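# Move the wooden block from bench to cart floor

## Task

Pick the wooden block up from the bench and lay it flat on the floor of the cart, at the cart's handle end next to the profiles. The drop flap must stay open, and anything already achieved must still hold at the finish. At the end the grippers must be empty and not on the cart, the robot must have released the block and backed away, it must not have fallen or be left tilted, and it must be touching nothing.

## Robot and tools

Robot: a Rainbow Robotics RB-Y1 in a physics simulator. It has a two-wheel drive base with two rear casters, a folding torso (leg with ankle, knee and hip, then chest), a head with head_camera, and two 7-joint arms, each ending in a parallel gripper with a wrist camera (left_wrist_camera, right_wrist_camera) in a case that juts sideways and can strike things. The base is 0.58 m wide, extends 0.10 m in front of the drive axle and 0.57 m behind it, and sweeps a 0.58 m radius when spinning in place. It cannot move sideways.

Frames: all positions are in metres. The base frame sits on the floor between the drive wheels: x forward, y left, z up. left_hand and right_hand are printed in the base frame as the point between the finger pads, 0.03 m back from the tips; the fingers point along the hand's -z axis and close along its x axis. chest is also printed in the base frame. base_odometry is the base frame as it was when the scene began; it only counts wheel rotation, so slip or bumps distort it. Heading is in rad, positive to the left.

move: one action per call. Options: "base" and/or "joints" (plus optional "min_time_s" and "contact_limits"); or "target" (optionally with "min_time_s"); or "contact_limits" by itself. An empty call just reports state and pictures.
- base: a single object {"x_m_s", "turn_rad_s", "for_s"}: forward speed in m/s (0.005 to 0.4 in magnitude, or 0; negative reverses), left-turn rate in rad/s (0.02 to 1.509 in magnitude, or 0; negative turns right), and duration in s (0.1 to 5). These are velocities, so the motion is relative to where the base is; omitted speeds are 0. Acceleration is 0.4 m/s² (turns 0.5 rad/s²), so the base coasts up to 1 s (turns 3.1 s) after for_s. If |x_m_s| + 0.27·|turn_rad_s| exceeds 0.4 both get scaled down. The base keeps driving into furniture.
- joints: an object keyed by joint name, each value an absolute target (rad, grippers in m of opening). Ranges: torso_squat_rad 0 to 1.2 (bigger lowers the chest), torso_shift_rad -0.3 to 0.6 (positive pushes hips forward), torso_pitch_rad -0.2 to 1.4 (positive bows forward), torso_yaw_rad -1.5 to 1.5 (positive left; lift both arms outward 0.2 rad or more first). Combined torso limits: squat+shift <= 1.52; squat-shift+pitch <= 1.57; shift+0.5·pitch-0.4·squat <= 0.7; shift+0.3·pitch-0.5·squat <= 0.39. Arms (left/right alike unless noted): shoulder_pitch -2.356 to 2.356 (negative raises the arm forward); left_shoulder_roll 0 to 3.141 and right_shoulder_roll -3.141 to 0 (away from the body); shoulder_yaw -2.094 to 2.094; elbow -2.617 to 0.01 (negative bends); forearm_roll -3.141 to 3.141; wrist_pitch -1.57 to 1.919; hand_roll -2.705 to 2.705; gripper_m 0 to 0.1. head_pan_rad -0.523 to 0.523 (positive left), head_tilt_rad -0.35 to 1.57 (positive down). Joints not named keep their old targets.
- target: one hand only: {"side": "left"|"right", "x", "y", "z" (base frame, m, -3 to 3, absolute pose of the pinch point), "quat_wxyz" (four numbers, same convention as printed)}. It is converted once to joint angles, so the path curves; break long moves into short steps. It is refused while another move is running.
- min_time_s: 0.1 to 8 s, slowest allowed duration for arm, head and torso motions.
- contact_limits: {"left_gripper_m"/"right_gripper_m": mA, 200 to 672.5}; lowers or raises grip force, persists until changed.
- cameras: list of names or "all"; [] for none. blocking: true (default) waits for rest; false returns in about 0.5 s.

wait: {"seconds": 0 to 10, cameras}; returns state early when motions settle. stop: brakes all running motions. zoom_image: {"camera", "region": [x0, y0, x1, y1]} pixel box of the latest image, at most 504×504. read_manual: licence text only. finished_scene: {"scene": 1 or 2}; ends the scene, nothing may follow it in that reply. Scene 1 is practice.

Gripping: command an opening at least 0.005 m below the object's width; the gripper then often says "off_target", which is fine. Each arm is rated for 3 kg.

Result lines: "move" is "done" or the worst status. Hand status "reached" (within 10 mm and 2°), "short" (with the error) or "refused" (with reason, nothing moved). Joint words: "off_target" (rested away from target, may still push), "contact_stop" (torso only), "time_out", "limit_stop_at_<name>" (self-collision guard or limit), "not_followed" / "joint command not followed" (arm-to-arm check blocked it), "torque_fault", "limit_stop_at_motor_heat". A stop you did not order cancels the rest of that reply's move/wait/finished_scene calls. lidar_m: 12 distances in 30° sectors, first straight ahead, counter-clockwise. motor_effort: wheel effort in %, bracket is the peak; at rest above about 30 means pushing. wheel_motors_off 1 means the wheels are cut for 2 s after stalling. Wrist force/torque and joint torque readings carry offsets and noise.

Avoid: arms colliding or squeezing each other (can end the scene), hard hits on fixed or heavy items, dropping the block or releasing it while moving, driving the body into edges (tip-over), heavy loads far forward, hard braking after driving forward, torque faults (10 s halt) and overheating motors (stretched arms, pushing unreachable poses). Finish with grippers open and clear of everything.

Each tool is called after ">>>" as name(argument=value, ...), one argument or row to a line, values as JSON.

## Session

>>> move(
)

Scene clock: 0.00 s.
Joint torques (N m): no reading
External joint torques (N m): no reading
Motor temperatures (°C): left_arm=[31 28 32 36 35 33 38] | right_arm=[34 31 32 30 36 36 34]
Wrist force (N): no reading
Wrist torque (N m): no reading
Wrist force, peak (N): no reading
base_odometry: x=+0.000 y=+0.000 heading=+0.000
lidar_m: 0.65 0.68 1.56 4.82 1.63 1.14 1.08 1.13 1.47 3.50 0.97 0.70
base_status: not commanded
joint_positions: torso_squat_rad=+0.350 torso_shift_rad=+0.000 torso_pitch_rad=+0.000 torso_yaw_rad=+0.000 left_shoulder_pitch_rad=+0.049 left_shoulder_roll_rad=+0.015 left_shoulder_yaw_rad=+0.041 left_elbow_rad=-0.149 left_forearm_roll_rad=+0.010 left_wrist_pitch_rad=-0.019 left_hand_roll_rad=+0.045 left_gripper_m=+0.099 right_shoulder_pitch_rad=-0.033 right_shoulder_roll_rad=-0.038 right_shoulder_yaw_rad=+0.024 right_elbow_rad=-0.125 right_forearm_roll_rad=-0.047 right_wrist_pitch_rad=+0.032 right_hand_roll_rad=-0.022 right_gripper_m=+0.099 head_pan_rad=+0.000 head_tilt_rad=+0.400
joint_status: not commanded
wheel_motors_off: 0
motor_effort: left_wheel=+0 right_wheel=+0
chest: x=-0.2280 y=+0.0001 z=+1.2475 quat_wxyz=(+1.000, +0.000, +0.000, +0.000) (m; base frame)
left_hand: x=-0.1861 y=+0.2354 z=+0.5638 quat_wxyz=(+0.997, +0.009, -0.062, +0.055) (m; base frame)
right_hand: x=-0.1506 y=-0.2464 z=+0.5666 quat_wxyz=(+0.998, -0.015, -0.063, -0.016) (m; base frame)
pictures: head_camera, left_wrist_camera, right_wrist_camera

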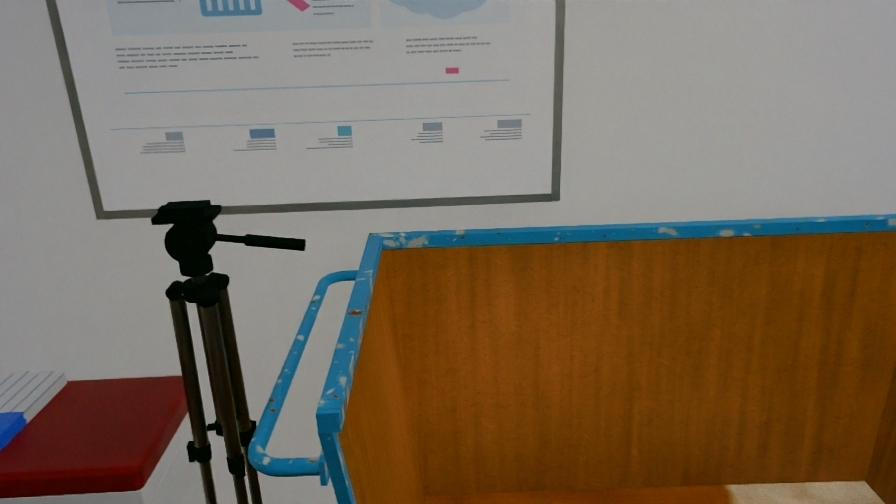

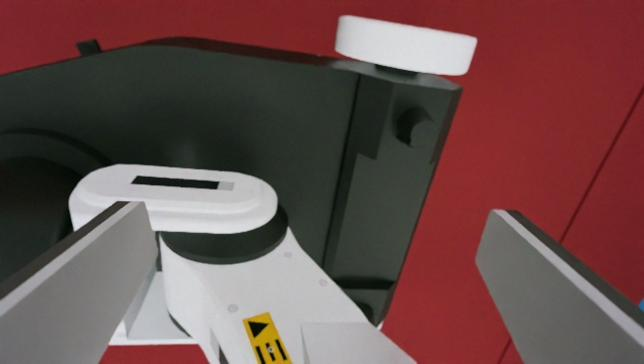

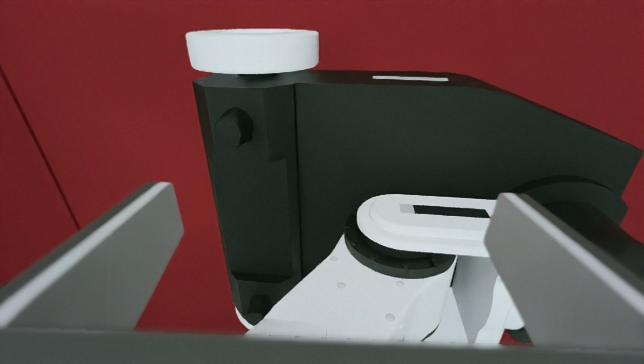

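>>> move(
  joints={"head_tilt_rad": 0.8, "head_pan_rad": -0.5},
  cameras=["head_camera"],
)

>>> move(
  joints={"head_tilt_rad": 0.8, "head_pan_rad": 0.5},
  cameras=["head_camera"],
)

Scene clock: 2.63 s.
Joint torques (N m): left_arm=[-0.95 -0.01 0.68 0.23 -0.12 -0.49 -0.01] | right_arm=[-2.05 -0.76 -0.26 0.04 -0.01 -0.31 -0.11]
External joint torques (N m): left_arm=[-0.32 -0.67 0.64 0.21 -0.12 -0.14 0] | right_arm=[0.21 0.73 -0.21 0.35 -0.05 -0.02 -0.12]
Motor temperatures (°C): left_arm=[31 28 32 36 35 33 38] | right_arm=[34 31 32 30 36 36 34]
Wrist force (N): left_arm=[0.0 1.6 -7.1] | right_arm=[-2.0 1.1 -4.8]
Wrist torque (N m): left_arm=[-0.35 0.10 0.11] | right_arm=[-0.09 -0.08 -0.07]
Wrist force, peak (N): left_arm=[-0.2 1.9 -8.4] | right_arm=[-2.1 1.2 -5.5]
move: done
base_odometry: x=+0.000 y=+0.000 heading=+0.000
lidar_m: 0.65 0.67 1.56 4.83 1.62 1.13 1.08 1.11 1.48 3.51 0.98 0.69
base_status: not commanded
joint_positions: torso_squat_rad=+0.350 torso_shift_rad=+0.000 torso_pitch_rad=+0.000 torso_yaw_rad=+0.000 left_shoulder_pitch_rad=+0.049 left_shoulder_roll_rad=+0.015 left_shoulder_yaw_rad=+0.041 left_elbow_rad=-0.149 left_forearm_roll_rad=+0.010 left_wrist_pitch_rad=-0.019 left_hand_roll_rad=+0.045 left_gripper_m=+0.099 right_shoulder_pitch_rad=-0.033 right_shoulder_roll_rad=-0.038 right_shoulder_yaw_rad=+0.024 right_elbow_rad=-0.125 right_forearm_roll_rad=-0.047 right_wrist_pitch_rad=+0.032 right_hand_roll_rad=-0.022 right_gripper_m=+0.099 head_pan_rad=-0.500 head_tilt_rad=+0.800
joint_status: all done
wheel_motors_off: 0
motor_effort: left_wheel=+0(1) right_wheel=-2(2)
chest: x=-0.2280 y=+0.0001 z=+1.2475 quat_wxyz=(+1.000, +0.000, +0.000, +0.000) (m; base frame)
left_hand: x=-0.1861 y=+0.2354 z=+0.5638 quat_wxyz=(+0.997, +0.009, -0.062, +0.055) (m; base frame)
right_hand: x=-0.1506 y=-0.2464 z=+0.5666 quat_wxyz=(+0.998, -0.015, -0.063, -0.016) (m; base frame)
pictures: head_camera
camera_calibration:
head_camera: T_world_to_cam=[[-0.483078, -0.875023, -0.0311609, -0.0552376], [-0.581065, 0.347007, -0.736172, 0.997525], [0.654981, -0.337522, -0.676076, 1.05872], [0, 0, 0, 1]] pos_world=[-0.140499, -0.0371409, 1.4484]

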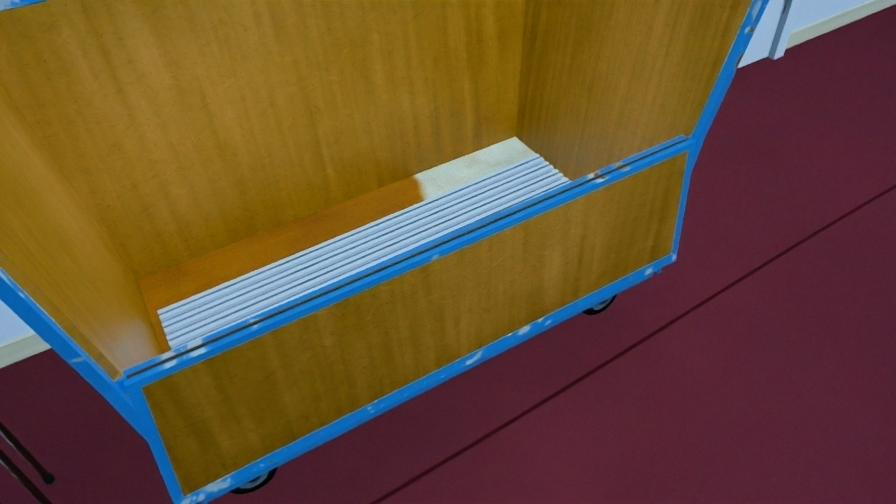

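Scene clock: 3.97 s.
Joint torques (N m): left_arm=[-1.05 -0.25 0.78 0.04 -0.08 -0.58 -0.05] | right_arm=[-2.29 -0.8 -0.52 0.12 -0.09 -0.21 0.08]
External joint torques (N m): left_arm=[-0.42 -0.91 0.74 0.02 -0.08 -0.22 -0.04] | right_arm=[-0.03 0.69 -0.47 0.43 -0.13 0.08 0.08]
Motor temperatures (°C): left_arm=[31 28 32 36 35 33 38] | right_arm=[34 31 32 30 36 36 34]
Wrist force (N): left_arm=[0.4 1.1 -8.1] | right_arm=[-1.8 0.7 -5.0]
Wrist torque (N m): left_arm=[-0.33 0.18 0.10] | right_arm=[-0.07 -0.05 -0.11]
Wrist force, peak (N): left_arm=[0.0 1.7 -8.5] | right_arm=[-1.6 1.5 -5.6]
move: done
base_odometry: x=+0.000 y=+0.000 heading=+0.000
lidar_m: 0.65 0.68 1.55 4.82 1.63 1.13 1.07 1.12 1.48 3.51 0.97 0.69
base_status: not commanded
joint_positions: torso_squat_rad=+0.350 torso_shift_rad=+0.000 torso_pitch_rad=+0.000 torso_yaw_rad=+0.000 left_shoulder_pitch_rad=+0.049 left_shoulder_roll_rad=+0.015 left_shoulder_yaw_rad=+0.041 left_elbow_rad=-0.149 left_forearm_roll_rad=+0.010 left_wrist_pitch_rad=-0.019 left_hand_roll_rad=+0.045 left_gripper_m=+0.099 right_shoulder_pitch_rad=-0.033 right_shoulder_roll_rad=-0.038 right_shoulder_yaw_rad=+0.024 right_elbow_rad=-0.125 right_forearm_roll_rad=-0.047 right_wrist_pitch_rad=+0.032 right_hand_roll_rad=-0.022 right_gripper_m=+0.099 head_pan_rad=+0.500 head_tilt_rad=+0.800
joint_status: all done
wheel_motors_off: 0
motor_effort: left_wheel=+1(1) right_wheel=+0(2)
chest: x=-0.2280 y=+0.0001 z=+1.2475 quat_wxyz=(+1.000, +0.000, +0.000, +0.000) (m; base frame)
left_hand: x=-0.1861 y=+0.2354 z=+0.5638 quat_wxyz=(+0.997, +0.009, -0.062, +0.055) (m; base frame)
right_hand: x=-0.1506 y=-0.2464 z=+0.5666 quat_wxyz=(+0.998, -0.015, -0.063, -0.016) (m; base frame)
pictures: head_camera
camera_calibration:
head_camera: T_world_to_cam=[[0.475248, -0.8793, -0.0311603, 0.14215], [-0.606086, -0.301497, -0.736043, 0.992227], [0.637808, 0.368689, -0.676217, 1.05536], [0, 0, 0, 1]] pos_world=[-0.1393, 0.0350451, 1.44841]

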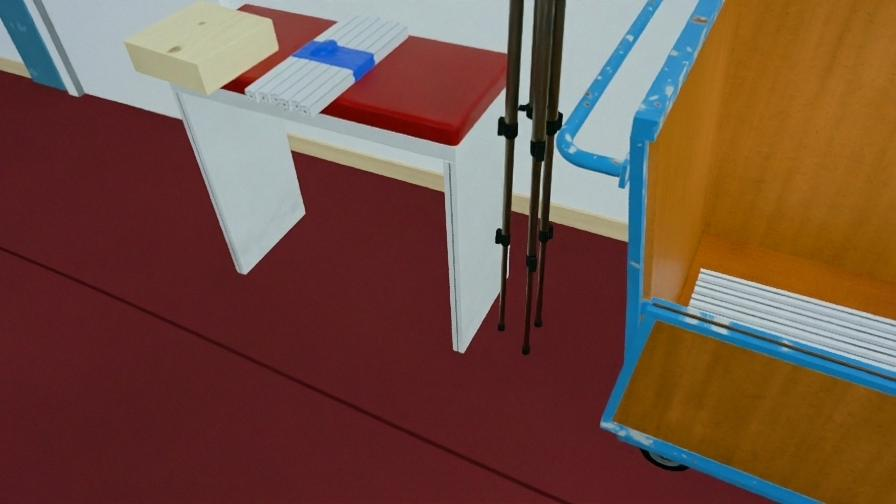

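>>> zoom_image(
  camera="head_camera",
  region=[100, 0, 520, 240],
)

>>> zoom_image(
  camera="head_camera",
  region=[540, 180, 896, 504],
)

Scaled by 1.200 from the camera's 896x504 image, which has a finer 1280x720 frame.

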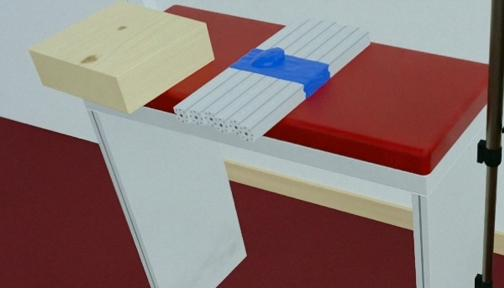

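Scaled by 1.416 from the camera's 896x504 image, which has a finer 1280x720 frame.

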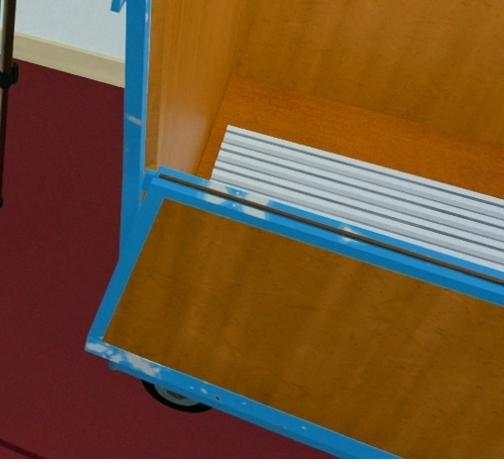

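>>> move(
  base={"turn_rad_s": 0.8, "for_s": 1.964},
  joints={"head_pan_rad": -0.5, "head_tilt_rad": 0.6},
  cameras=["head_camera"],
)

>>> move(
  base={"x_m_s": 0.35, "for_s": 3.57},
  cameras=["head_camera"],
)

>>> move(
  base={"turn_rad_s": -0.8, "for_s": 1.964},
  joints={"head_pan_rad": 0, "head_tilt_rad": 0.75},
  cameras=["head_camera"],
)

Scene clock: 16.90 s.
Joint torques (N m): left_arm=[-1.07 -0.6 0.89 0.07 0 -0.66 -0.07] | right_arm=[-2.21 -0.98 -0.7 -0.02 -0.07 -0.2 0.04]
External joint torques (N m): left_arm=[-0.44 -1.27 0.85 0.06 -0.01 -0.3 -0.06] | right_arm=[0.05 0.51 -0.66 0.29 -0.11 0.09 0.03]
Motor temperatures (°C): left_arm=[31 28 32 36 35 33 38] | right_arm=[34 31 32 30 36 36 34]
Wrist force (N): left_arm=[-0.1 1.2 -7.6] | right_arm=[-1.6 1.3 -4.8]
Wrist torque (N m): left_arm=[-0.28 0.14 0.07] | right_arm=[-0.12 -0.02 -0.07]
Wrist force, peak (N): left_arm=[0.3 1.8 -8.5] | right_arm=[-2.0 1.0 -5.6]
move: done
base_odometry: x=+0.000 y=+0.000 heading=+1.573
lidar_m: 5.04 1.60 1.13 1.07 1.10 1.47 3.65 1.00 0.72 0.66 1.03 1.56
base_status: done (sent for 1.97 of 1.97 s)
joint_positions: torso_squat_rad=+0.350 torso_shift_rad=+0.000 torso_pitch_rad=+0.000 torso_yaw_rad=+0.000 left_shoulder_pitch_rad=+0.049 left_shoulder_roll_rad=+0.015 left_shoulder_yaw_rad=+0.041 left_elbow_rad=-0.149 left_forearm_roll_rad=+0.010 left_wrist_pitch_rad=-0.019 left_hand_roll_rad=+0.045 left_gripper_m=+0.099 right_shoulder_pitch_rad=-0.033 right_shoulder_roll_rad=-0.038 right_shoulder_yaw_rad=+0.024 right_elbow_rad=-0.125 right_forearm_roll_rad=-0.047 right_wrist_pitch_rad=+0.032 right_hand_roll_rad=-0.022 right_gripper_m=+0.099 head_pan_rad=-0.500 head_tilt_rad=+0.600
joint_status: all done
wheel_motors_off: 0
motor_effort: left_wheel=+5(40) right_wheel=+19(44)
chest: x=-0.2280 y=+0.0001 z=+1.2475 quat_wxyz=(+1.000, +0.000, +0.000, +0.000) (m; base frame)
left_hand: x=-0.1861 y=+0.2354 z=+0.5639 quat_wxyz=(+0.997, +0.009, -0.062, +0.055) (m; base frame)
right_hand: x=-0.1506 y=-0.2464 z=+0.5666 quat_wxyz=(+0.998, -0.015, -0.063, -0.016) (m; base frame)
pictures: head_camera
camera_calibration:
head_camera: T_world_to_cam=[[-0.477557, -0.878036, -0.0314947, -0.0537295], [-0.440911, 0.270506, -0.855818, 1.19958], [0.759958, -0.394816, -0.516317, 0.849118], [0, 0, 0, 1]] pos_world=[-0.142045, -0.036425, 1.46335]

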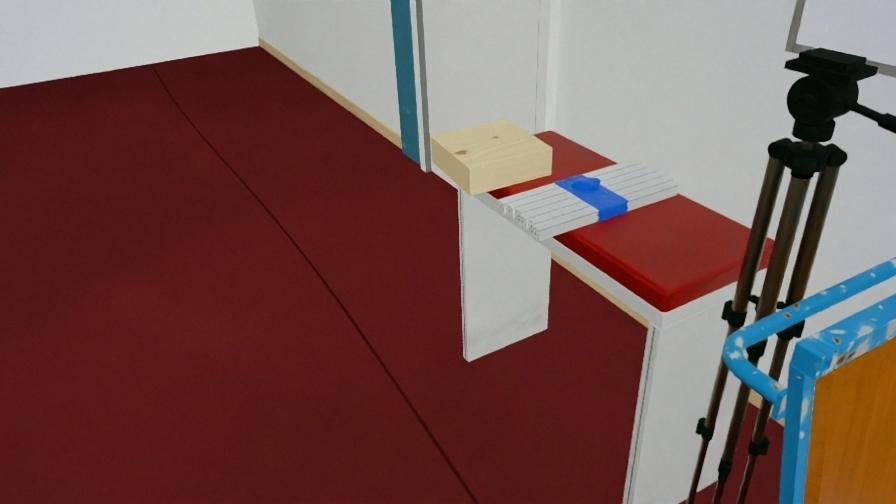

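Scene clock: 21.67 s.
Joint torques (N m): left_arm=[-0.63 -0.27 0.91 0.04 -0.08 -0.56 -0.06] | right_arm=[-1.85 -1.04 -0.68 0.02 -0.19 -0.25 -0.04]
External joint torques (N m): left_arm=[-0.01 -0.94 0.87 0.02 -0.09 -0.2 -0.05] | right_arm=[0.4 0.45 -0.63 0.33 -0.22 0.04 -0.05]
Motor temperatures (°C): left_arm=[31 28 32 36 35 33 38] | right_arm=[34 31 32 30 36 36 34]
Wrist force (N): left_arm=[0.0 1.0 -7.4] | right_arm=[-1.5 0.9 -5.3]
Wrist torque (N m): left_arm=[-0.27 0.11 0.10] | right_arm=[-0.11 -0.05 -0.12]
Wrist force, peak (N): left_arm=[-0.5 0.8 -8.4] | right_arm=[-1.5 1.3 -5.5]
move: done
base_odometry: x=-0.004 y=+1.248 heading=+1.574
lidar_m: 4.37 1.68 1.18 1.12 1.16 1.55 3.83 1.29 1.07 0.84 1.46 1.94
base_status: done (sent for 3.57 of 3.57 s)
joint_positions: torso_squat_rad=+0.350 torso_shift_rad=+0.000 torso_pitch_rad=+0.000 torso_yaw_rad=+0.000 left_shoulder_pitch_rad=+0.049 left_shoulder_roll_rad=+0.015 left_shoulder_yaw_rad=+0.041 left_elbow_rad=-0.149 left_forearm_roll_rad=+0.010 left_wrist_pitch_rad=-0.019 left_hand_roll_rad=+0.045 left_gripper_m=+0.099 right_shoulder_pitch_rad=-0.033 right_shoulder_roll_rad=-0.038 right_shoulder_yaw_rad=+0.024 right_elbow_rad=-0.125 right_forearm_roll_rad=-0.047 right_wrist_pitch_rad=+0.032 right_hand_roll_rad=-0.022 right_gripper_m=+0.099 head_pan_rad=-0.500 head_tilt_rad=+0.600
joint_status: not commanded
wheel_motors_off: 0
motor_effort: left_wheel=+19(48) right_wheel=-17(49)
chest: x=-0.2280 y=+0.0001 z=+1.2475 quat_wxyz=(+1.000, +0.000, +0.000, +0.000) (m; base frame)
left_hand: x=-0.1861 y=+0.2354 z=+0.5639 quat_wxyz=(+0.997, +0.009, -0.062, +0.055) (m; base frame)
right_hand: x=-0.1505 y=-0.2464 z=+0.5666 quat_wxyz=(+0.998, -0.015, -0.062, -0.016) (m; base frame)
pictures: head_camera
camera_calibration:
head_camera: T_world_to_cam=[[-0.47756, -0.878035, -0.0314914, -0.0535991], [-0.440976, 0.270538, -0.855774, 1.19953], [0.759919, -0.394796, -0.51639, 0.849183], [0, 0, 0, 1]] pos_world=[-0.141945, -0.036325, 1.46335]

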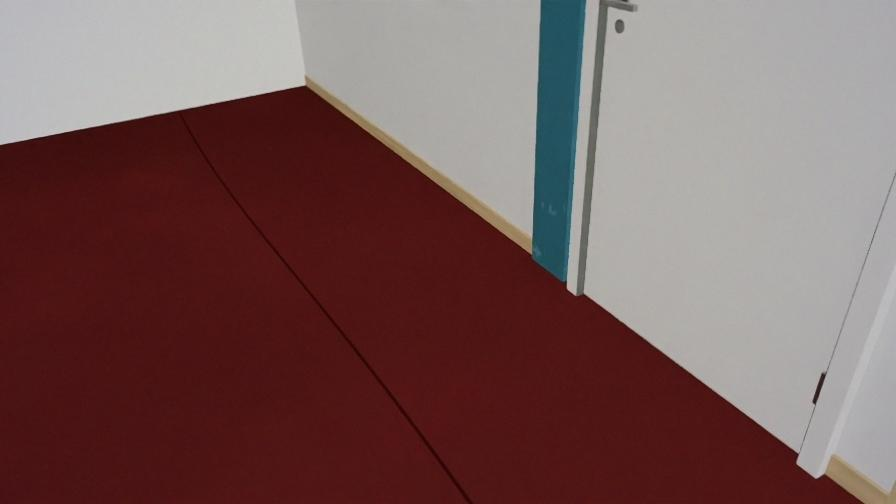

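Scene clock: 25.57 s.
Joint torques (N m): left_arm=[-0.85 -0.12 0.75 0.03 -0.14 -0.6 -0.06] | right_arm=[-2.13 -0.79 -0.64 0.09 -0.12 -0.22 -0.07]
External joint torques (N m): left_arm=[-0.22 -0.78 0.71 0.01 -0.14 -0.24 -0.06] | right_arm=[0.13 0.7 -0.59 0.4 -0.16 0.07 -0.08]
Motor temperatures (°C): left_arm=[31 28 32 36 35 33 38] | right_arm=[34 31 32 30 36 36 34]
Wrist force (N): left_arm=[0.0 1.2 -7.8] | right_arm=[-1.6 1.3 -4.8]
Wrist torque (N m): left_arm=[-0.27 0.20 0.07] | right_arm=[-0.11 -0.03 -0.07]
Wrist force, peak (N): left_arm=[-0.6 1.3 -8.5] | right_arm=[-1.7 0.8 -5.6]
move: done
base_odometry: x=-0.004 y=+1.248 heading=+0.002
lidar_m: 0.82 1.46 1.92 4.39 1.71 1.19 1.12 1.17 1.55 3.68 1.25 1.05
base_status: done (sent for 1.97 of 1.97 s)
joint_positions: torso_squat_rad=+0.350 torso_shift_rad=+0.000 torso_pitch_rad=+0.000 torso_yaw_rad=+0.000 left_shoulder_pitch_rad=+0.049 left_shoulder_roll_rad=+0.015 left_shoulder_yaw_rad=+0.041 left_elbow_rad=-0.149 left_forearm_roll_rad=+0.010 left_wrist_pitch_rad=-0.019 left_hand_roll_rad=+0.045 left_gripper_m=+0.099 right_shoulder_pitch_rad=-0.033 right_shoulder_roll_rad=-0.038 right_shoulder_yaw_rad=+0.024 right_elbow_rad=-0.125 right_forearm_roll_rad=-0.047 right_wrist_pitch_rad=+0.032 right_hand_roll_rad=-0.022 right_gripper_m=+0.099 head_pan_rad=+0.000 head_tilt_rad=+0.750
joint_status: all done
wheel_motors_off: 0
motor_effort: left_wheel=+22(46) right_wheel=+1(49)
chest: x=-0.2280 y=+0.0001 z=+1.2475 quat_wxyz=(+1.000, +0.000, +0.000, +0.000) (m; base frame)
left_hand: x=-0.1861 y=+0.2354 z=+0.5639 quat_wxyz=(+0.997, +0.009, -0.062, +0.055) (m; base frame)
right_hand: x=-0.1505 y=-0.2464 z=+0.5666 quat_wxyz=(+0.998, -0.015, -0.063, -0.016) (m; base frame)
pictures: head_camera
camera_calibration:
head_camera: T_world_to_cam=[[-0.00293748, -0.999502, -0.0314329, 0.0440127], [-0.63874, 0.0260606, -0.768981, 1.03318], [0.769417, 0.0178186, -0.638499, 1.02793], [0, 0, 0, 1]] pos_world=[-0.130844, -0.00125082, 1.45221]

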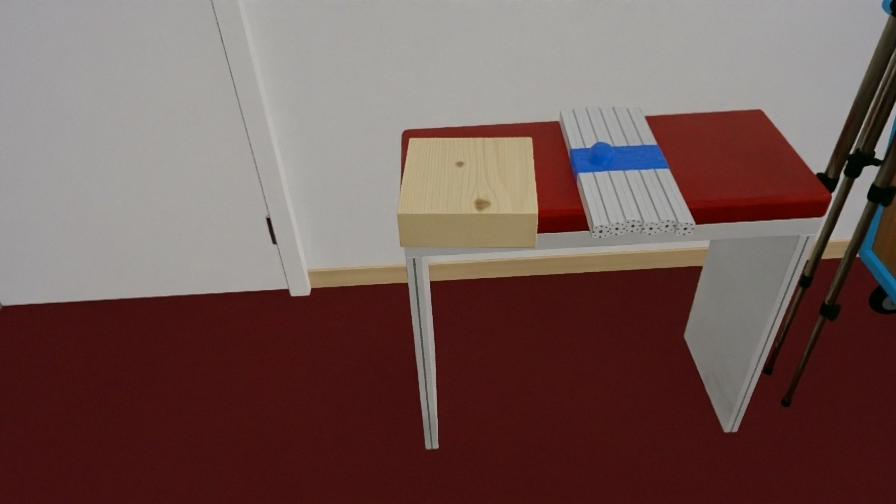

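>>> move(
  joints={"torso_squat_rad": 0.9, "torso_pitch_rad": 0.3, "head_tilt_rad": 0.6},
  cameras=["head_camera"],
)

>>> move(
  target={"side":"right","x":0.3,"y":-0.12,"z":0.742,"quat_wxyz":[0.7071,0,-0.7071,0]},
  min_time_s=3,
)

Scene clock: 45.30 s.
Joint torques (N m): left_arm=[6.21 0.08 1.04 3.41 -0.08 -0.02 0.07] | right_arm=[6.31 -0.77 -0.9 3.34 -0.32 0.35 -0.11]
External joint torques (N m): left_arm=[-1.33 -0.68 0.92 0.2 -0.08 -0.27 0.06] | right_arm=[0.49 0.58 -0.74 0.63 -0.29 0.07 -0.1]
Motor temperatures (°C): left_arm=[31 28 32 36 35 33 38] | right_arm=[34 31 32 30 36 36 34]
Wrist force (N): left_arm=[1.8 0.3 -7.7] | right_arm=[0.2 1.3 -4.8]
Wrist torque (N m): left_arm=[-0.21 0.21 0.09] | right_arm=[-0.12 0.06 -0.07]
Wrist force, peak (N): left_arm=[1.8 1.2 -8.3] | right_arm=[-2.2 1.4 -5.3]
move: done
base_odometry: x=-0.004 y=+1.248 heading=+0.002
lidar_m: 0.83 1.47 1.92 4.38 1.70 1.19 1.13 1.17 1.55 3.67 1.26 1.05
base_status: not commanded
joint_positions: torso_squat_rad=+0.900 torso_shift_rad=+0.000 torso_pitch_rad=+0.300 torso_yaw_rad=+0.000 left_shoulder_pitch_rad=+0.049 left_shoulder_roll_rad=+0.015 left_shoulder_yaw_rad=+0.041 left_elbow_rad=-0.149 left_forearm_roll_rad=+0.010 left_wrist_pitch_rad=-0.019 left_hand_roll_rad=+0.045 left_gripper_m=+0.099 right_shoulder_pitch_rad=-0.033 right_shoulder_roll_rad=-0.038 right_shoulder_yaw_rad=+0.024 right_elbow_rad=-0.125 right_forearm_roll_rad=-0.047 right_wrist_pitch_rad=+0.032 right_hand_roll_rad=-0.022 right_gripper_m=+0.099 head_pan_rad=+0.000 head_tilt_rad=+0.600
joint_status: all done
wheel_motors_off: 0
motor_effort: left_wheel=+22(23) right_wheel=+3(6)
chest: x=-0.1366 y=+0.0001 z=+1.0112 quat_wxyz=(+0.989, +0.000, +0.149, +0.000) (m; base frame)
left_hand: x=-0.2986 y=+0.2354 z=+0.3458 quat_wxyz=(+0.995, +0.017, +0.088, +0.053) (m; base frame)
right_hand: x=-0.2638 y=-0.2464 z=+0.3379 quat_wxyz=(+0.996, -0.018, +0.087, -0.014) (m; base frame)
pictures: head_camera
camera_calibration:
head_camera: T_world_to_cam=[[-0.00760105, -0.999502, -0.0306386, 0.0353264], [-0.74648, 0.0260586, -0.664898, 0.804607], [0.665365, 0.0178172, -0.746306, 0.875152], [0, 0, 0, 1]] pos_world=[0.0185963, -0.00125083, 1.18919]

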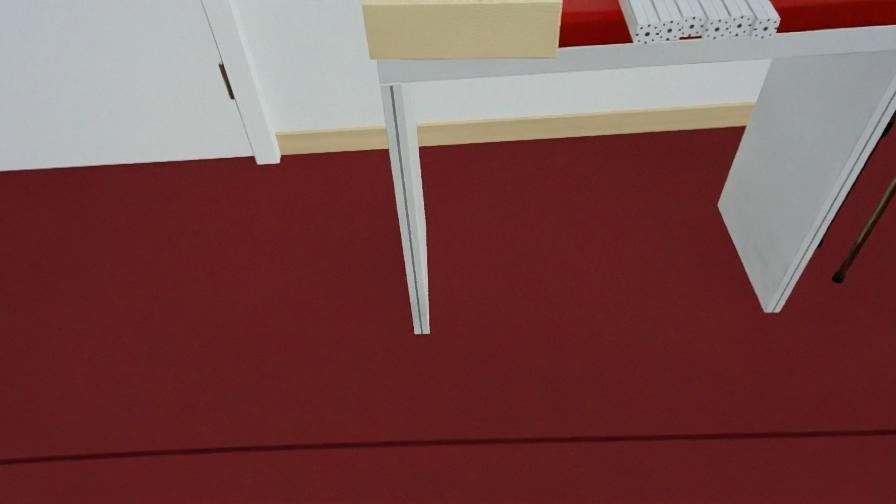

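Scene clock: 48.63 s.
Joint torques (N m): left_arm=[6.48 -0.48 0.85 3.42 -0.11 0.01 0.09] | right_arm=[-4.11 4.24 1.72 -10.71 0.69 -1.11 0.09]
External joint torques (N m): left_arm=[-1.07 -1.25 0.74 0.22 -0.11 -0.23 0.08] | right_arm=[1.49 1.45 0.89 -1.15 -0.1 -0.16 0.04]
Motor temperatures (°C): left_arm=[31 28 32 36 35 33 38] | right_arm=[34 31 32 30 36 36 34]
Wrist force (N): left_arm=[1.9 0.8 -7.6] | right_arm=[-6.9 0.6 1.4]
Wrist torque (N m): left_arm=[-0.24 0.23 0.09] | right_arm=[-0.13 -0.37 -0.09]
Wrist force, peak (N): left_arm=[2.3 1.7 -8.2] | right_arm=[-7.5 0.9 1.1]
move: done
base_odometry: x=-0.004 y=+1.248 heading=+0.002
lidar_m: 0.83 1.46 1.93 4.38 1.70 1.18 1.12 1.17 1.54 3.70 1.26 1.04
base_status: not commanded
joint_positions: torso_squat_rad=+0.900 torso_shift_rad=+0.000 torso_pitch_rad=+0.300 torso_yaw_rad=+0.000 left_shoulder_pitch_rad=+0.049 left_shoulder_roll_rad=+0.015 left_shoulder_yaw_rad=+0.041 left_elbow_rad=-0.149 left_forearm_roll_rad=+0.010 left_wrist_pitch_rad=-0.019 left_hand_roll_rad=+0.045 left_gripper_m=+0.099 right_shoulder_pitch_rad=-0.021 right_shoulder_roll_rad=+0.000 right_shoulder_yaw_rad=+0.337 right_elbow_rad=-1.658 right_forearm_roll_rad=-0.984 right_wrist_pitch_rad=-0.385 right_hand_roll_rad=+1.050 right_gripper_m=+0.099 head_pan_rad=+0.000 head_tilt_rad=+0.600
joint_status: all done
wheel_motors_off: 0
motor_effort: left_wheel=+21(22) right_wheel=+3(5)
chest: x=-0.1366 y=+0.0001 z=+1.0112 quat_wxyz=(+0.989, +0.000, +0.149, +0.000) (m; base frame)
left_hand: x=-0.2986 y=+0.2354 z=+0.3458 quat_wxyz=(+0.995, +0.017, +0.088, +0.053) (m; base frame)
right_hand: x=+0.3000 y=-0.1200 z=+0.7414 quat_wxyz=(+0.703, +0.004, -0.711, +0.003) (m; base frame)
right_hand_status: reached (checked arc, planned for 3.0 s): 1 mm and 0.9 deg off.
pictures: head_camera, left_wrist_camera, right_wrist_camera
camera_calibration:
head_camera: T_world_to_cam=[[-0.00760105, -0.999502, -0.0306386, 0.0353264], [-0.74648, 0.0260586, -0.664898, 0.804607], [0.665365, 0.0178172, -0.746306, 0.875152], [0, 0, 0, 1]] pos_world=[0.0185963, -0.00125083, 1.18919]
left_wrist_camera: T_world_to_cam=[[0.974135, 0.135569, -0.180784, 0.320963], [0.199834, -0.890323, 0.409136, 0.15677], [-0.10549, -0.43468, -0.894385, 0.45257], [0, 0, 0, 1]] pos_world=[-0.296248, 0.292786, 0.398657]
right_wrist_camera: T_world_to_cam=[[0.0374463, -0.0274296, -0.998922, 0.724908], [-0.515761, 0.855661, -0.04283, 0.316307], [0.855914, 0.516809, 0.0178942, -0.135792], [0, 0, 0, 1]] pos_world=[0.25222, -0.180589, 0.740103]

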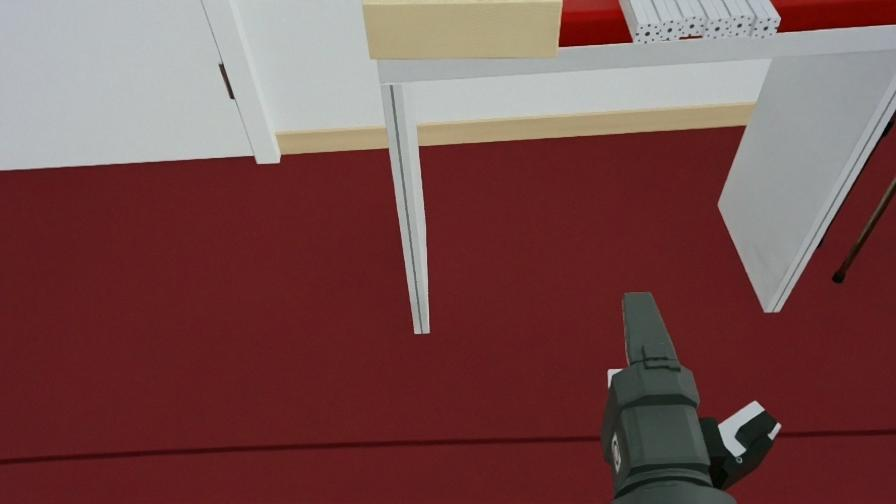

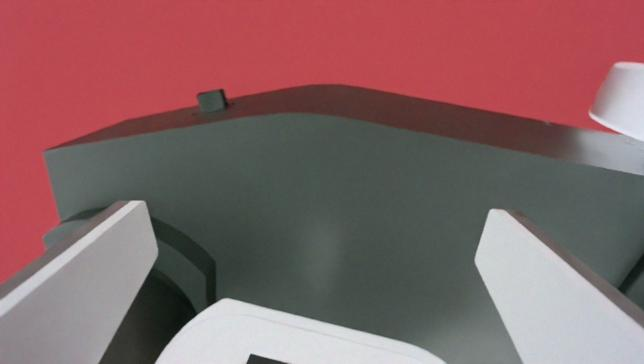

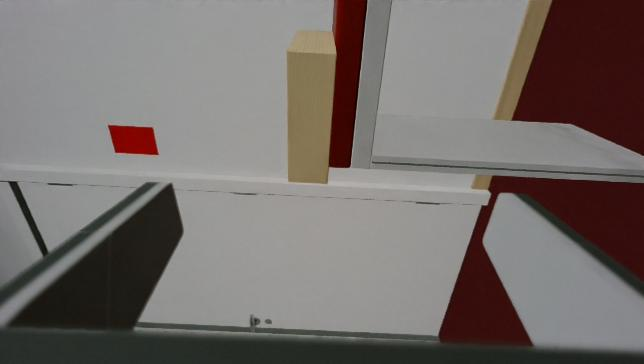

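>>> move(
  target={"side":"right","x":0.28,"y":-0.014,"z":0.771,"quat_wxyz":[0.7071,0,-0.7071,0]},
  min_time_s=2,
  cameras=["right_wrist_camera"],
)

>>> move(
  base={"x_m_s":0.2,"for_s":1.85},
  cameras=["right_wrist_camera","head_camera"],
)

Scene clock: 58.07 s.
Joint torques (N m): left_arm=[6.36 0.01 0.96 3.36 -0.03 -0.03 -0.02] | right_arm=[-8.55 7.65 1.7 -9.63 1.07 -0.3 0.24]
External joint torques (N m): left_arm=[-1.18 -0.75 0.85 0.15 -0.04 -0.27 -0.03] | right_arm=[-1.96 1.31 0.75 -0.25 -0.35 -0.19 0.19]
Motor temperatures (°C): left_arm=[31 28 32 36 35 33 38] | right_arm=[34 31 32 31 36 36 34]
Wrist force (N): left_arm=[1.1 0.7 -7.2] | right_arm=[-7.0 0.5 1.3]
Wrist torque (N m): left_arm=[-0.24 0.13 0.08] | right_arm=[-0.13 -0.38 -0.12]
Wrist force, peak (N): left_arm=[2.7 1.2 -8.4] | right_arm=[-7.8 0.4 1.7]
move: done
base_odometry: x=-0.004 y=+1.248 heading=+0.002
lidar_m: 0.82 1.47 1.93 4.38 1.70 1.18 1.12 1.17 1.55 3.68 1.26 1.06
base_status: not commanded
joint_positions: torso_squat_rad=+0.900 torso_shift_rad=+0.000 torso_pitch_rad=+0.300 torso_yaw_rad=+0.000 left_shoulder_pitch_rad=+0.049 left_shoulder_roll_rad=+0.015 left_shoulder_yaw_rad=+0.041 left_elbow_rad=-0.149 left_forearm_roll_rad=+0.010 left_wrist_pitch_rad=-0.019 left_hand_roll_rad=+0.045 left_gripper_m=+0.099 right_shoulder_pitch_rad=-0.175 right_shoulder_roll_rad=+0.000 right_shoulder_yaw_rad=+0.727 right_elbow_rad=-1.624 right_forearm_roll_rad=-1.432 right_wrist_pitch_rad=-0.785 right_hand_roll_rad=+1.515 right_gripper_m=+0.099 head_pan_rad=+0.000 head_tilt_rad=+0.600
joint_status: all done
wheel_motors_off: 0
motor_effort: left_wheel=+21(22) right_wheel=+3(5)
chest: x=-0.1366 y=+0.0001 z=+1.0112 quat_wxyz=(+0.989, +0.000, +0.149, +0.000) (m; base frame)
left_hand: x=-0.2986 y=+0.2354 z=+0.3458 quat_wxyz=(+0.995, +0.017, +0.088, +0.053) (m; base frame)
right_hand: x=+0.2799 y=-0.0142 z=+0.7706 quat_wxyz=(+0.707, +0.000, -0.707, +0.000) (m; base frame)
right_hand_status: reached (checked arc, planned for 2.0 s): 1 mm and 0.1 deg off.
pictures: right_wrist_camera
camera_calibration:
right_wrist_camera: T_world_to_cam=[[0.0265032, -0.029112, -0.999225, 0.760866], [-0.507641, 0.860706, -0.0385409, 0.211069], [0.861161, 0.508269, 0.00803298, -0.167789], [0, 0, 0, 1]] pos_world=[0.231475, -0.0742363, 0.769759]

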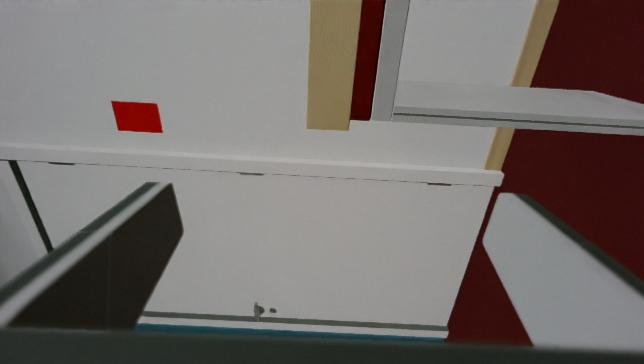

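Scene clock: 60.83 s.
Joint torques (N m): left_arm=[6.93 -0.52 0.99 3.44 -0.02 0.03 0.01] | right_arm=[-7.61 6.92 1.41 -10.02 1.27 -0.36 0.15]
External joint torques (N m): left_arm=[-0.62 -1.29 0.87 0.23 -0.02 -0.21 0] | right_arm=[-1.02 0.58 0.45 -0.65 -0.15 -0.25 0.1]
Motor temperatures (°C): left_arm=[31 28 32 36 35 33 38] | right_arm=[34 31 32 31 36 36 34]
Wrist force (N): left_arm=[2.0 0.5 -7.7] | right_arm=[-6.9 0.5 1.0]
Wrist torque (N m): left_arm=[-0.23 0.23 0.05] | right_arm=[-0.11 -0.37 -0.11]
Wrist force, peak (N): left_arm=[2.5 0.5 -8.2] | right_arm=[-7.6 0.5 1.6]
move: done
base_odometry: x=+0.370 y=+1.249 heading=+0.001
lidar_m: 0.45 0.45 1.42 3.48 2.26 1.58 1.50 1.56 2.04 1.19 0.78 0.86
base_status: done (sent for 1.87 of 1.87 s)
joint_positions: torso_squat_rad=+0.900 torso_shift_rad=+0.000 torso_pitch_rad=+0.300 torso_yaw_rad=+0.000 left_shoulder_pitch_rad=+0.049 left_shoulder_roll_rad=+0.015 left_shoulder_yaw_rad=+0.041 left_elbow_rad=-0.149 left_forearm_roll_rad=+0.010 left_wrist_pitch_rad=-0.019 left_hand_roll_rad=+0.045 left_gripper_m=+0.099 right_shoulder_pitch_rad=-0.175 right_shoulder_roll_rad=+0.000 right_shoulder_yaw_rad=+0.727 right_elbow_rad=-1.624 right_forearm_roll_rad=-1.432 right_wrist_pitch_rad=-0.785 right_hand_roll_rad=+1.515 right_gripper_m=+0.099 head_pan_rad=+0.000 head_tilt_rad=+0.600
joint_status: not commanded
wheel_motors_off: 0
motor_effort: left_wheel=-8(48) right_wheel=+9(41)
chest: x=-0.1365 y=+0.0001 z=+1.0112 quat_wxyz=(+0.989, +0.000, +0.149, +0.000) (m; base frame)
left_hand: x=-0.2986 y=+0.2354 z=+0.3458 quat_wxyz=(+0.995, +0.017, +0.088, +0.053) (m; base frame)
right_hand: x=+0.2799 y=-0.0141 z=+0.7706 quat_wxyz=(+0.707, +0.000, -0.707, +0.001) (m; base frame)
pictures: head_camera, right_wrist_camera
camera_calibration:
head_camera: T_world_to_cam=[[-0.0076085, -0.999502, -0.0306398, 0.0353287], [-0.746574, 0.0260624, -0.664792, 0.804558], [0.665259, 0.0178168, -0.7464, 0.875199], [0, 0, 0, 1]] pos_world=[0.0186963, -0.00125081, 1.18919]
right_wrist_camera: T_world_to_cam=[[0.0265093, -0.0291059, -0.999225, 0.760866], [-0.507833, 0.860593, -0.0385404, 0.211069], [0.861048, 0.508461, 0.00803278, -0.167886], [0, 0, 0, 1]] pos_world=[0.231575, -0.0741353, 0.769759]

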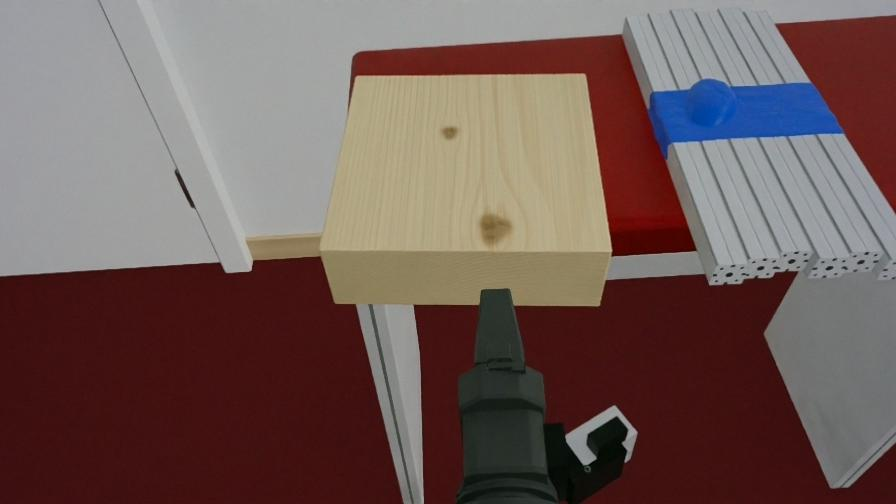

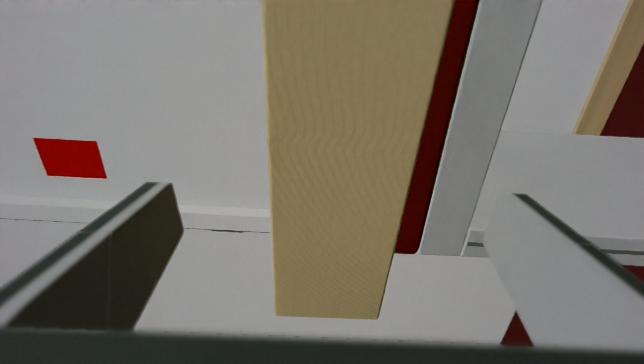

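>>> move(
  target={"side":"right","x":0.4,"y":-0.014,"z":0.771,"quat_wxyz":[0.7071,0,-0.7071,0]},
  min_time_s=3,
  cameras=["right_wrist_camera","head_camera"],
)

Scene clock: 66.77 s.
Joint torques (N m): left_arm=[6.63 -0.12 0.97 3.41 -0.12 0.12 -0.03] | right_arm=[-16.26 4.76 -4.29 -8.01 0.32 0.16 -0.3]
External joint torques (N m): left_arm=[-0.91 -0.88 0.85 0.2 -0.12 -0.13 -0.04] | right_arm=[-2.5 0.72 -3.16 1.19 -1.06 0.46 -0.34]
Motor temperatures (°C): left_arm=[31 28 32 36 35 33 38] | right_arm=[34 31 32 31 36 36 34]
Wrist force (N): left_arm=[1.8 1.3 -8.0] | right_arm=[-2.1 -0.3 10.2]
Wrist torque (N m): left_arm=[-0.28 0.19 0.07] | right_arm=[-0.36 -0.44 -0.03]
Wrist force, peak (N): left_arm=[2.4 0.9 -8.8] | right_arm=[-3.0 -0.1 10.4]
move: done
base_odometry: x=+0.370 y=+1.249 heading=+0.001
lidar_m: 0.44 0.47 1.42 3.47 2.25 1.58 1.49 1.56 2.04 1.20 0.77 0.85
base_status: not commanded
joint_positions: torso_squat_rad=+0.900 torso_shift_rad=+0.000 torso_pitch_rad=+0.300 torso_yaw_rad=+0.000 left_shoulder_pitch_rad=+0.049 left_shoulder_roll_rad=+0.015 left_shoulder_yaw_rad=+0.041 left_elbow_rad=-0.149 left_forearm_roll_rad=+0.010 left_wrist_pitch_rad=-0.019 left_hand_roll_rad=+0.045 left_gripper_m=+0.099 right_shoulder_pitch_rad=-0.613 right_shoulder_roll_rad=+0.000 right_shoulder_yaw_rad=+0.578 right_elbow_rad=-1.225 right_forearm_roll_rad=-1.606 right_wrist_pitch_rad=-0.755 right_hand_roll_rad=+1.414 right_gripper_m=+0.099 head_pan_rad=+0.000 head_tilt_rad=+0.600
joint_status: all done
wheel_motors_off: 0
motor_effort: left_wheel=-8(9) right_wheel=+9(11)
chest: x=-0.1366 y=+0.0001 z=+1.0112 quat_wxyz=(+0.989, +0.000, +0.149, +0.000) (m; base frame)
left_hand: x=-0.2986 y=+0.2354 z=+0.3458 quat_wxyz=(+0.995, +0.017, +0.088, +0.053) (m; base frame)
right_hand: x=+0.3997 y=-0.0140 z=+0.7712 quat_wxyz=(+0.707, +0.000, -0.707, +0.001) (m; base frame)
right_hand_status: reached (checked arc, planned for 3.0 s): 0 mm and 0.1 deg off.
pictures: head_camera, right_wrist_camera
camera_calibration:
head_camera: T_world_to_cam=[[-0.00760457, -0.999502, -0.0306417, 0.0353301], [-0.74648, 0.0260632, -0.664897, 0.804607], [0.665365, 0.0178171, -0.746306, 0.875152], [0, 0, 0, 1]] pos_world=[0.0185963, -0.00125081, 1.18919]
right_wrist_camera: T_world_to_cam=[[0.025633, -0.0296147, -0.999233, 0.758668], [-0.507557, 0.860757, -0.0385308, 0.271706], [0.861237, 0.508155, 0.00703263, -0.270324], [0, 0, 0, 1]] pos_world=[0.351272, -0.0740385, 0.770456]

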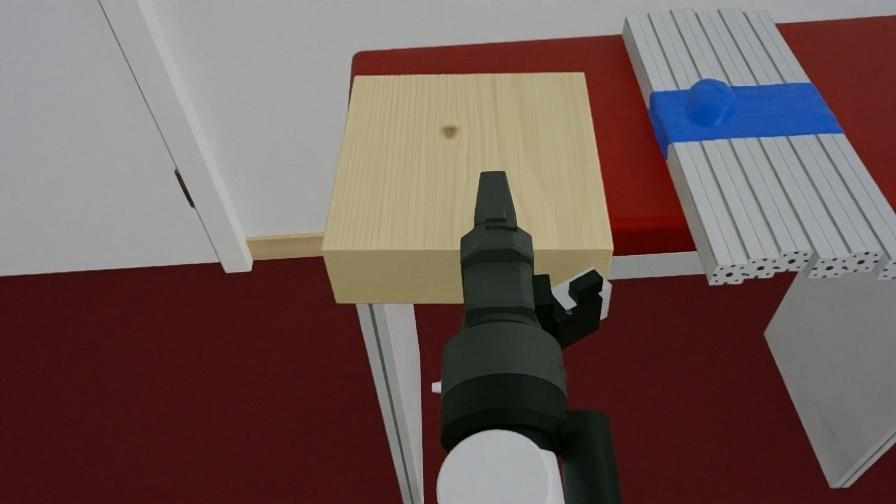

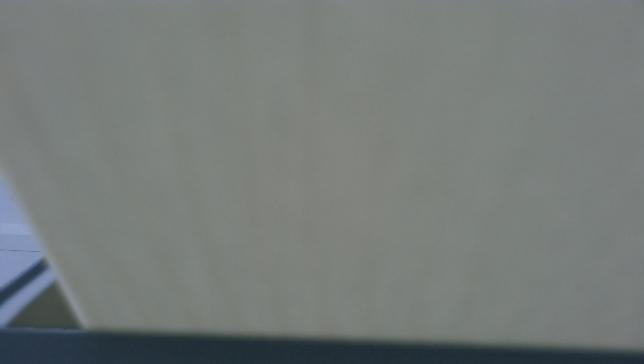

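>>> move(
  target={"side":"right","x":0.396,"y":-0.014,"z":0.771,"quat_wxyz":[0.7071,0,-0.7071,0]},
  cameras=[],
)

>>> move(
  joints={"right_gripper_m": 0.05},
  cameras=["right_wrist_camera","head_camera"],
)

Scene clock: 69.27 s.
Joint torques (N m): left_arm=[6.72 0.03 0.64 3.39 -0.12 -0.01 -0.01] | right_arm=[-14.08 4.73 -1.42 -10.05 1.01 -0.25 -0.1]
External joint torques (N m): left_arm=[-0.83 -0.74 0.52 0.18 -0.12 -0.26 -0.02] | right_arm=[-0.53 0.59 -0.32 -0.84 -0.37 0.04 -0.15]
Motor temperatures (°C): left_arm=[31 28 32 36 35 33 38] | right_arm=[34 31 32 31 36 36 34]
Wrist force (N): left_arm=[1.9 0.6 -8.4] | right_arm=[-7.1 1.0 1.1]
Wrist torque (N m): left_arm=[-0.24 0.20 0.08] | right_arm=[-0.20 -0.39 -0.11]
Wrist force, peak (N): left_arm=[2.6 0.9 -8.2] | right_arm=[-2.9 -0.7 10.6]
move: done
base_odometry: x=+0.370 y=+1.249 heading=+0.001
lidar_m: 0.45 0.46 1.43 3.49 2.26 1.59 1.50 1.54 2.06 1.19 0.78 0.85
base_status: not commanded
joint_positions: torso_squat_rad=+0.900 torso_shift_rad=+0.000 torso_pitch_rad=+0.300 torso_yaw_rad=+0.000 left_shoulder_pitch_rad=+0.049 left_shoulder_roll_rad=+0.015 left_shoulder_yaw_rad=+0.041 left_elbow_rad=-0.149 left_forearm_roll_rad=+0.010 left_wrist_pitch_rad=-0.019 left_hand_roll_rad=+0.045 left_gripper_m=+0.099 right_shoulder_pitch_rad=-0.601 right_shoulder_roll_rad=-0.001 right_shoulder_yaw_rad=+0.584 right_elbow_rad=-1.239 right_forearm_roll_rad=-1.604 right_wrist_pitch_rad=-0.760 right_hand_roll_rad=+1.418 right_gripper_m=+0.099 head_pan_rad=+0.000 head_tilt_rad=+0.600
joint_status: all done
wheel_motors_off: 0
motor_effort: left_wheel=-8(10) right_wheel=+11(12)
chest: x=-0.1365 y=+0.0001 z=+1.0112 quat_wxyz=(+0.989, +0.000, +0.149, +0.000) (m; base frame)
left_hand: x=-0.2986 y=+0.2354 z=+0.3458 quat_wxyz=(+0.995, +0.017, +0.088, +0.053) (m; base frame)
right_hand: x=+0.3961 y=-0.0140 z=+0.7709 quat_wxyz=(+0.707, +0.000, -0.707, +0.000) (m; base frame)
right_hand_status: reached (checked arc, planned for 0.1 s): 0 mm and 0.0 deg off.
pictures: none
No camera images: "cameras" was empty.

Scene clock: 70.33 s.
Joint torques (N m): left_arm=[7.01 -0.13 0.85 3.31 -0.12 0 -0.04] | right_arm=[-14.88 4.5 -1.22 -11.74 2.13 -0.49 -0.01]
External joint torques (N m): left_arm=[-0.54 -0.9 0.74 0.1 -0.12 -0.24 -0.05] | right_arm=[-1.33 0.36 -0.13 -2.53 0.75 -0.2 -0.06]
Motor temperatures (°C): left_arm=[31 28 32 36 35 33 38] | right_arm=[34 31 32 31 36 36 34]
Wrist force (N): left_arm=[1.9 0.9 -7.2] | right_arm=[-13.4 1.1 -0.2]
Wrist torque (N m): left_arm=[-0.27 0.20 0.06] | right_arm=[-0.10 -0.84 -0.40]
Wrist force, peak (N): left_arm=[2.2 1.2 -8.1] | right_arm=[-14.4 1.4 -0.3]
move: off_target
base_odometry: x=+0.370 y=+1.249 heading=+0.001
lidar_m: 0.44 0.46 1.42 3.48 2.26 1.58 1.49 1.55 2.05 1.20 0.78 0.85
base_status: not commanded
joint_positions: torso_squat_rad=+0.900 torso_shift_rad=+0.000 torso_pitch_rad=+0.300 torso_yaw_rad=+0.000 left_shoulder_pitch_rad=+0.049 left_shoulder_roll_rad=+0.015 left_shoulder_yaw_rad=+0.041 left_elbow_rad=-0.149 left_forearm_roll_rad=+0.010 left_wrist_pitch_rad=-0.019 left_hand_roll_rad=+0.045 left_gripper_m=+0.099 right_shoulder_pitch_rad=-0.601 right_shoulder_roll_rad=-0.001 right_shoulder_yaw_rad=+0.584 right_elbow_rad=-1.238 right_forearm_roll_rad=-1.604 right_wrist_pitch_rad=-0.760 right_hand_roll_rad=+1.418 right_gripper_m=+0.074 head_pan_rad=+0.000 head_tilt_rad=+0.600
joint_status: right_gripper_m off_target (ended at +0.074, target +0.050)
wheel_motors_off: 0
motor_effort: left_wheel=-9(9) right_wheel=+10(12)
chest: x=-0.1365 y=+0.0001 z=+1.0112 quat_wxyz=(+0.989, +0.000, +0.149, +0.000) (m; base frame)
left_hand: x=-0.2986 y=+0.2354 z=+0.3458 quat_wxyz=(+0.995, +0.017, +0.088, +0.053) (m; base frame)
right_hand: x=+0.3960 y=-0.0141 z=+0.7706 quat_wxyz=(+0.707, +0.000, -0.707, +0.000) (m; base frame)
pictures: head_camera, right_wrist_camera
camera_calibration:
head_camera: T_world_to_cam=[[-0.00760343, -0.999502, -0.0306411, 0.0353302], [-0.74653, 0.0260606, -0.664841, 0.804615], [0.665308, 0.0178194, -0.746356, 0.875146], [0, 0, 0, 1]] pos_world=[0.0186963, -0.00125083, 1.18919]
right_wrist_camera: T_world_to_cam=[[0.0254329, -0.0291623, -0.999251, 0.758279], [-0.50649, 0.861407, -0.0380306, 0.269099], [0.861871, 0.507078, 0.00713763, -0.26751], [0, 0, 0, 1]] pos_world=[0.34757, -0.0740422, 0.769855]

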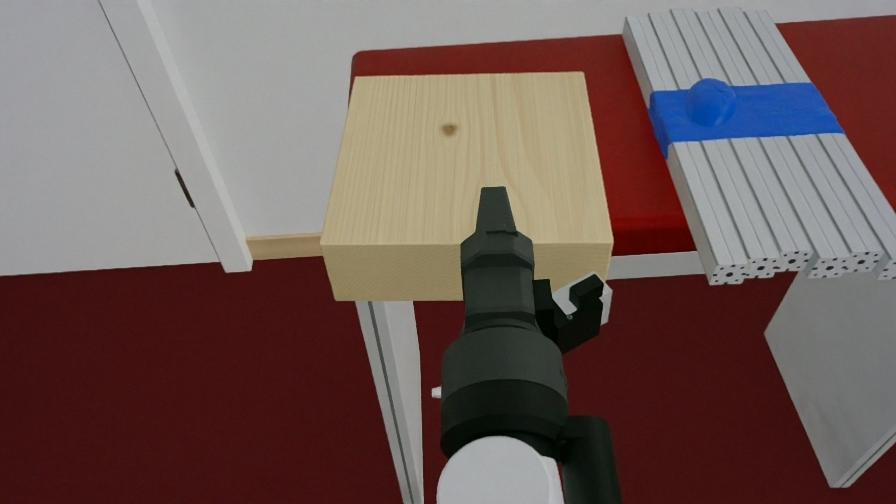

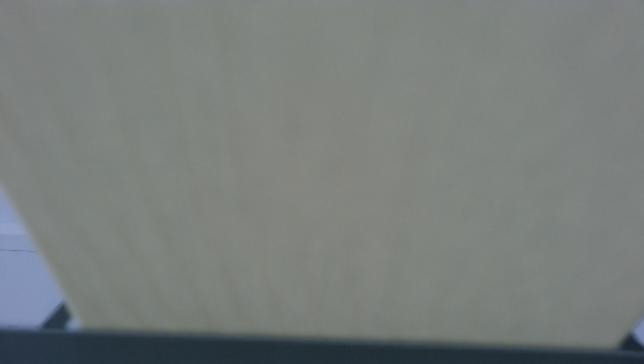

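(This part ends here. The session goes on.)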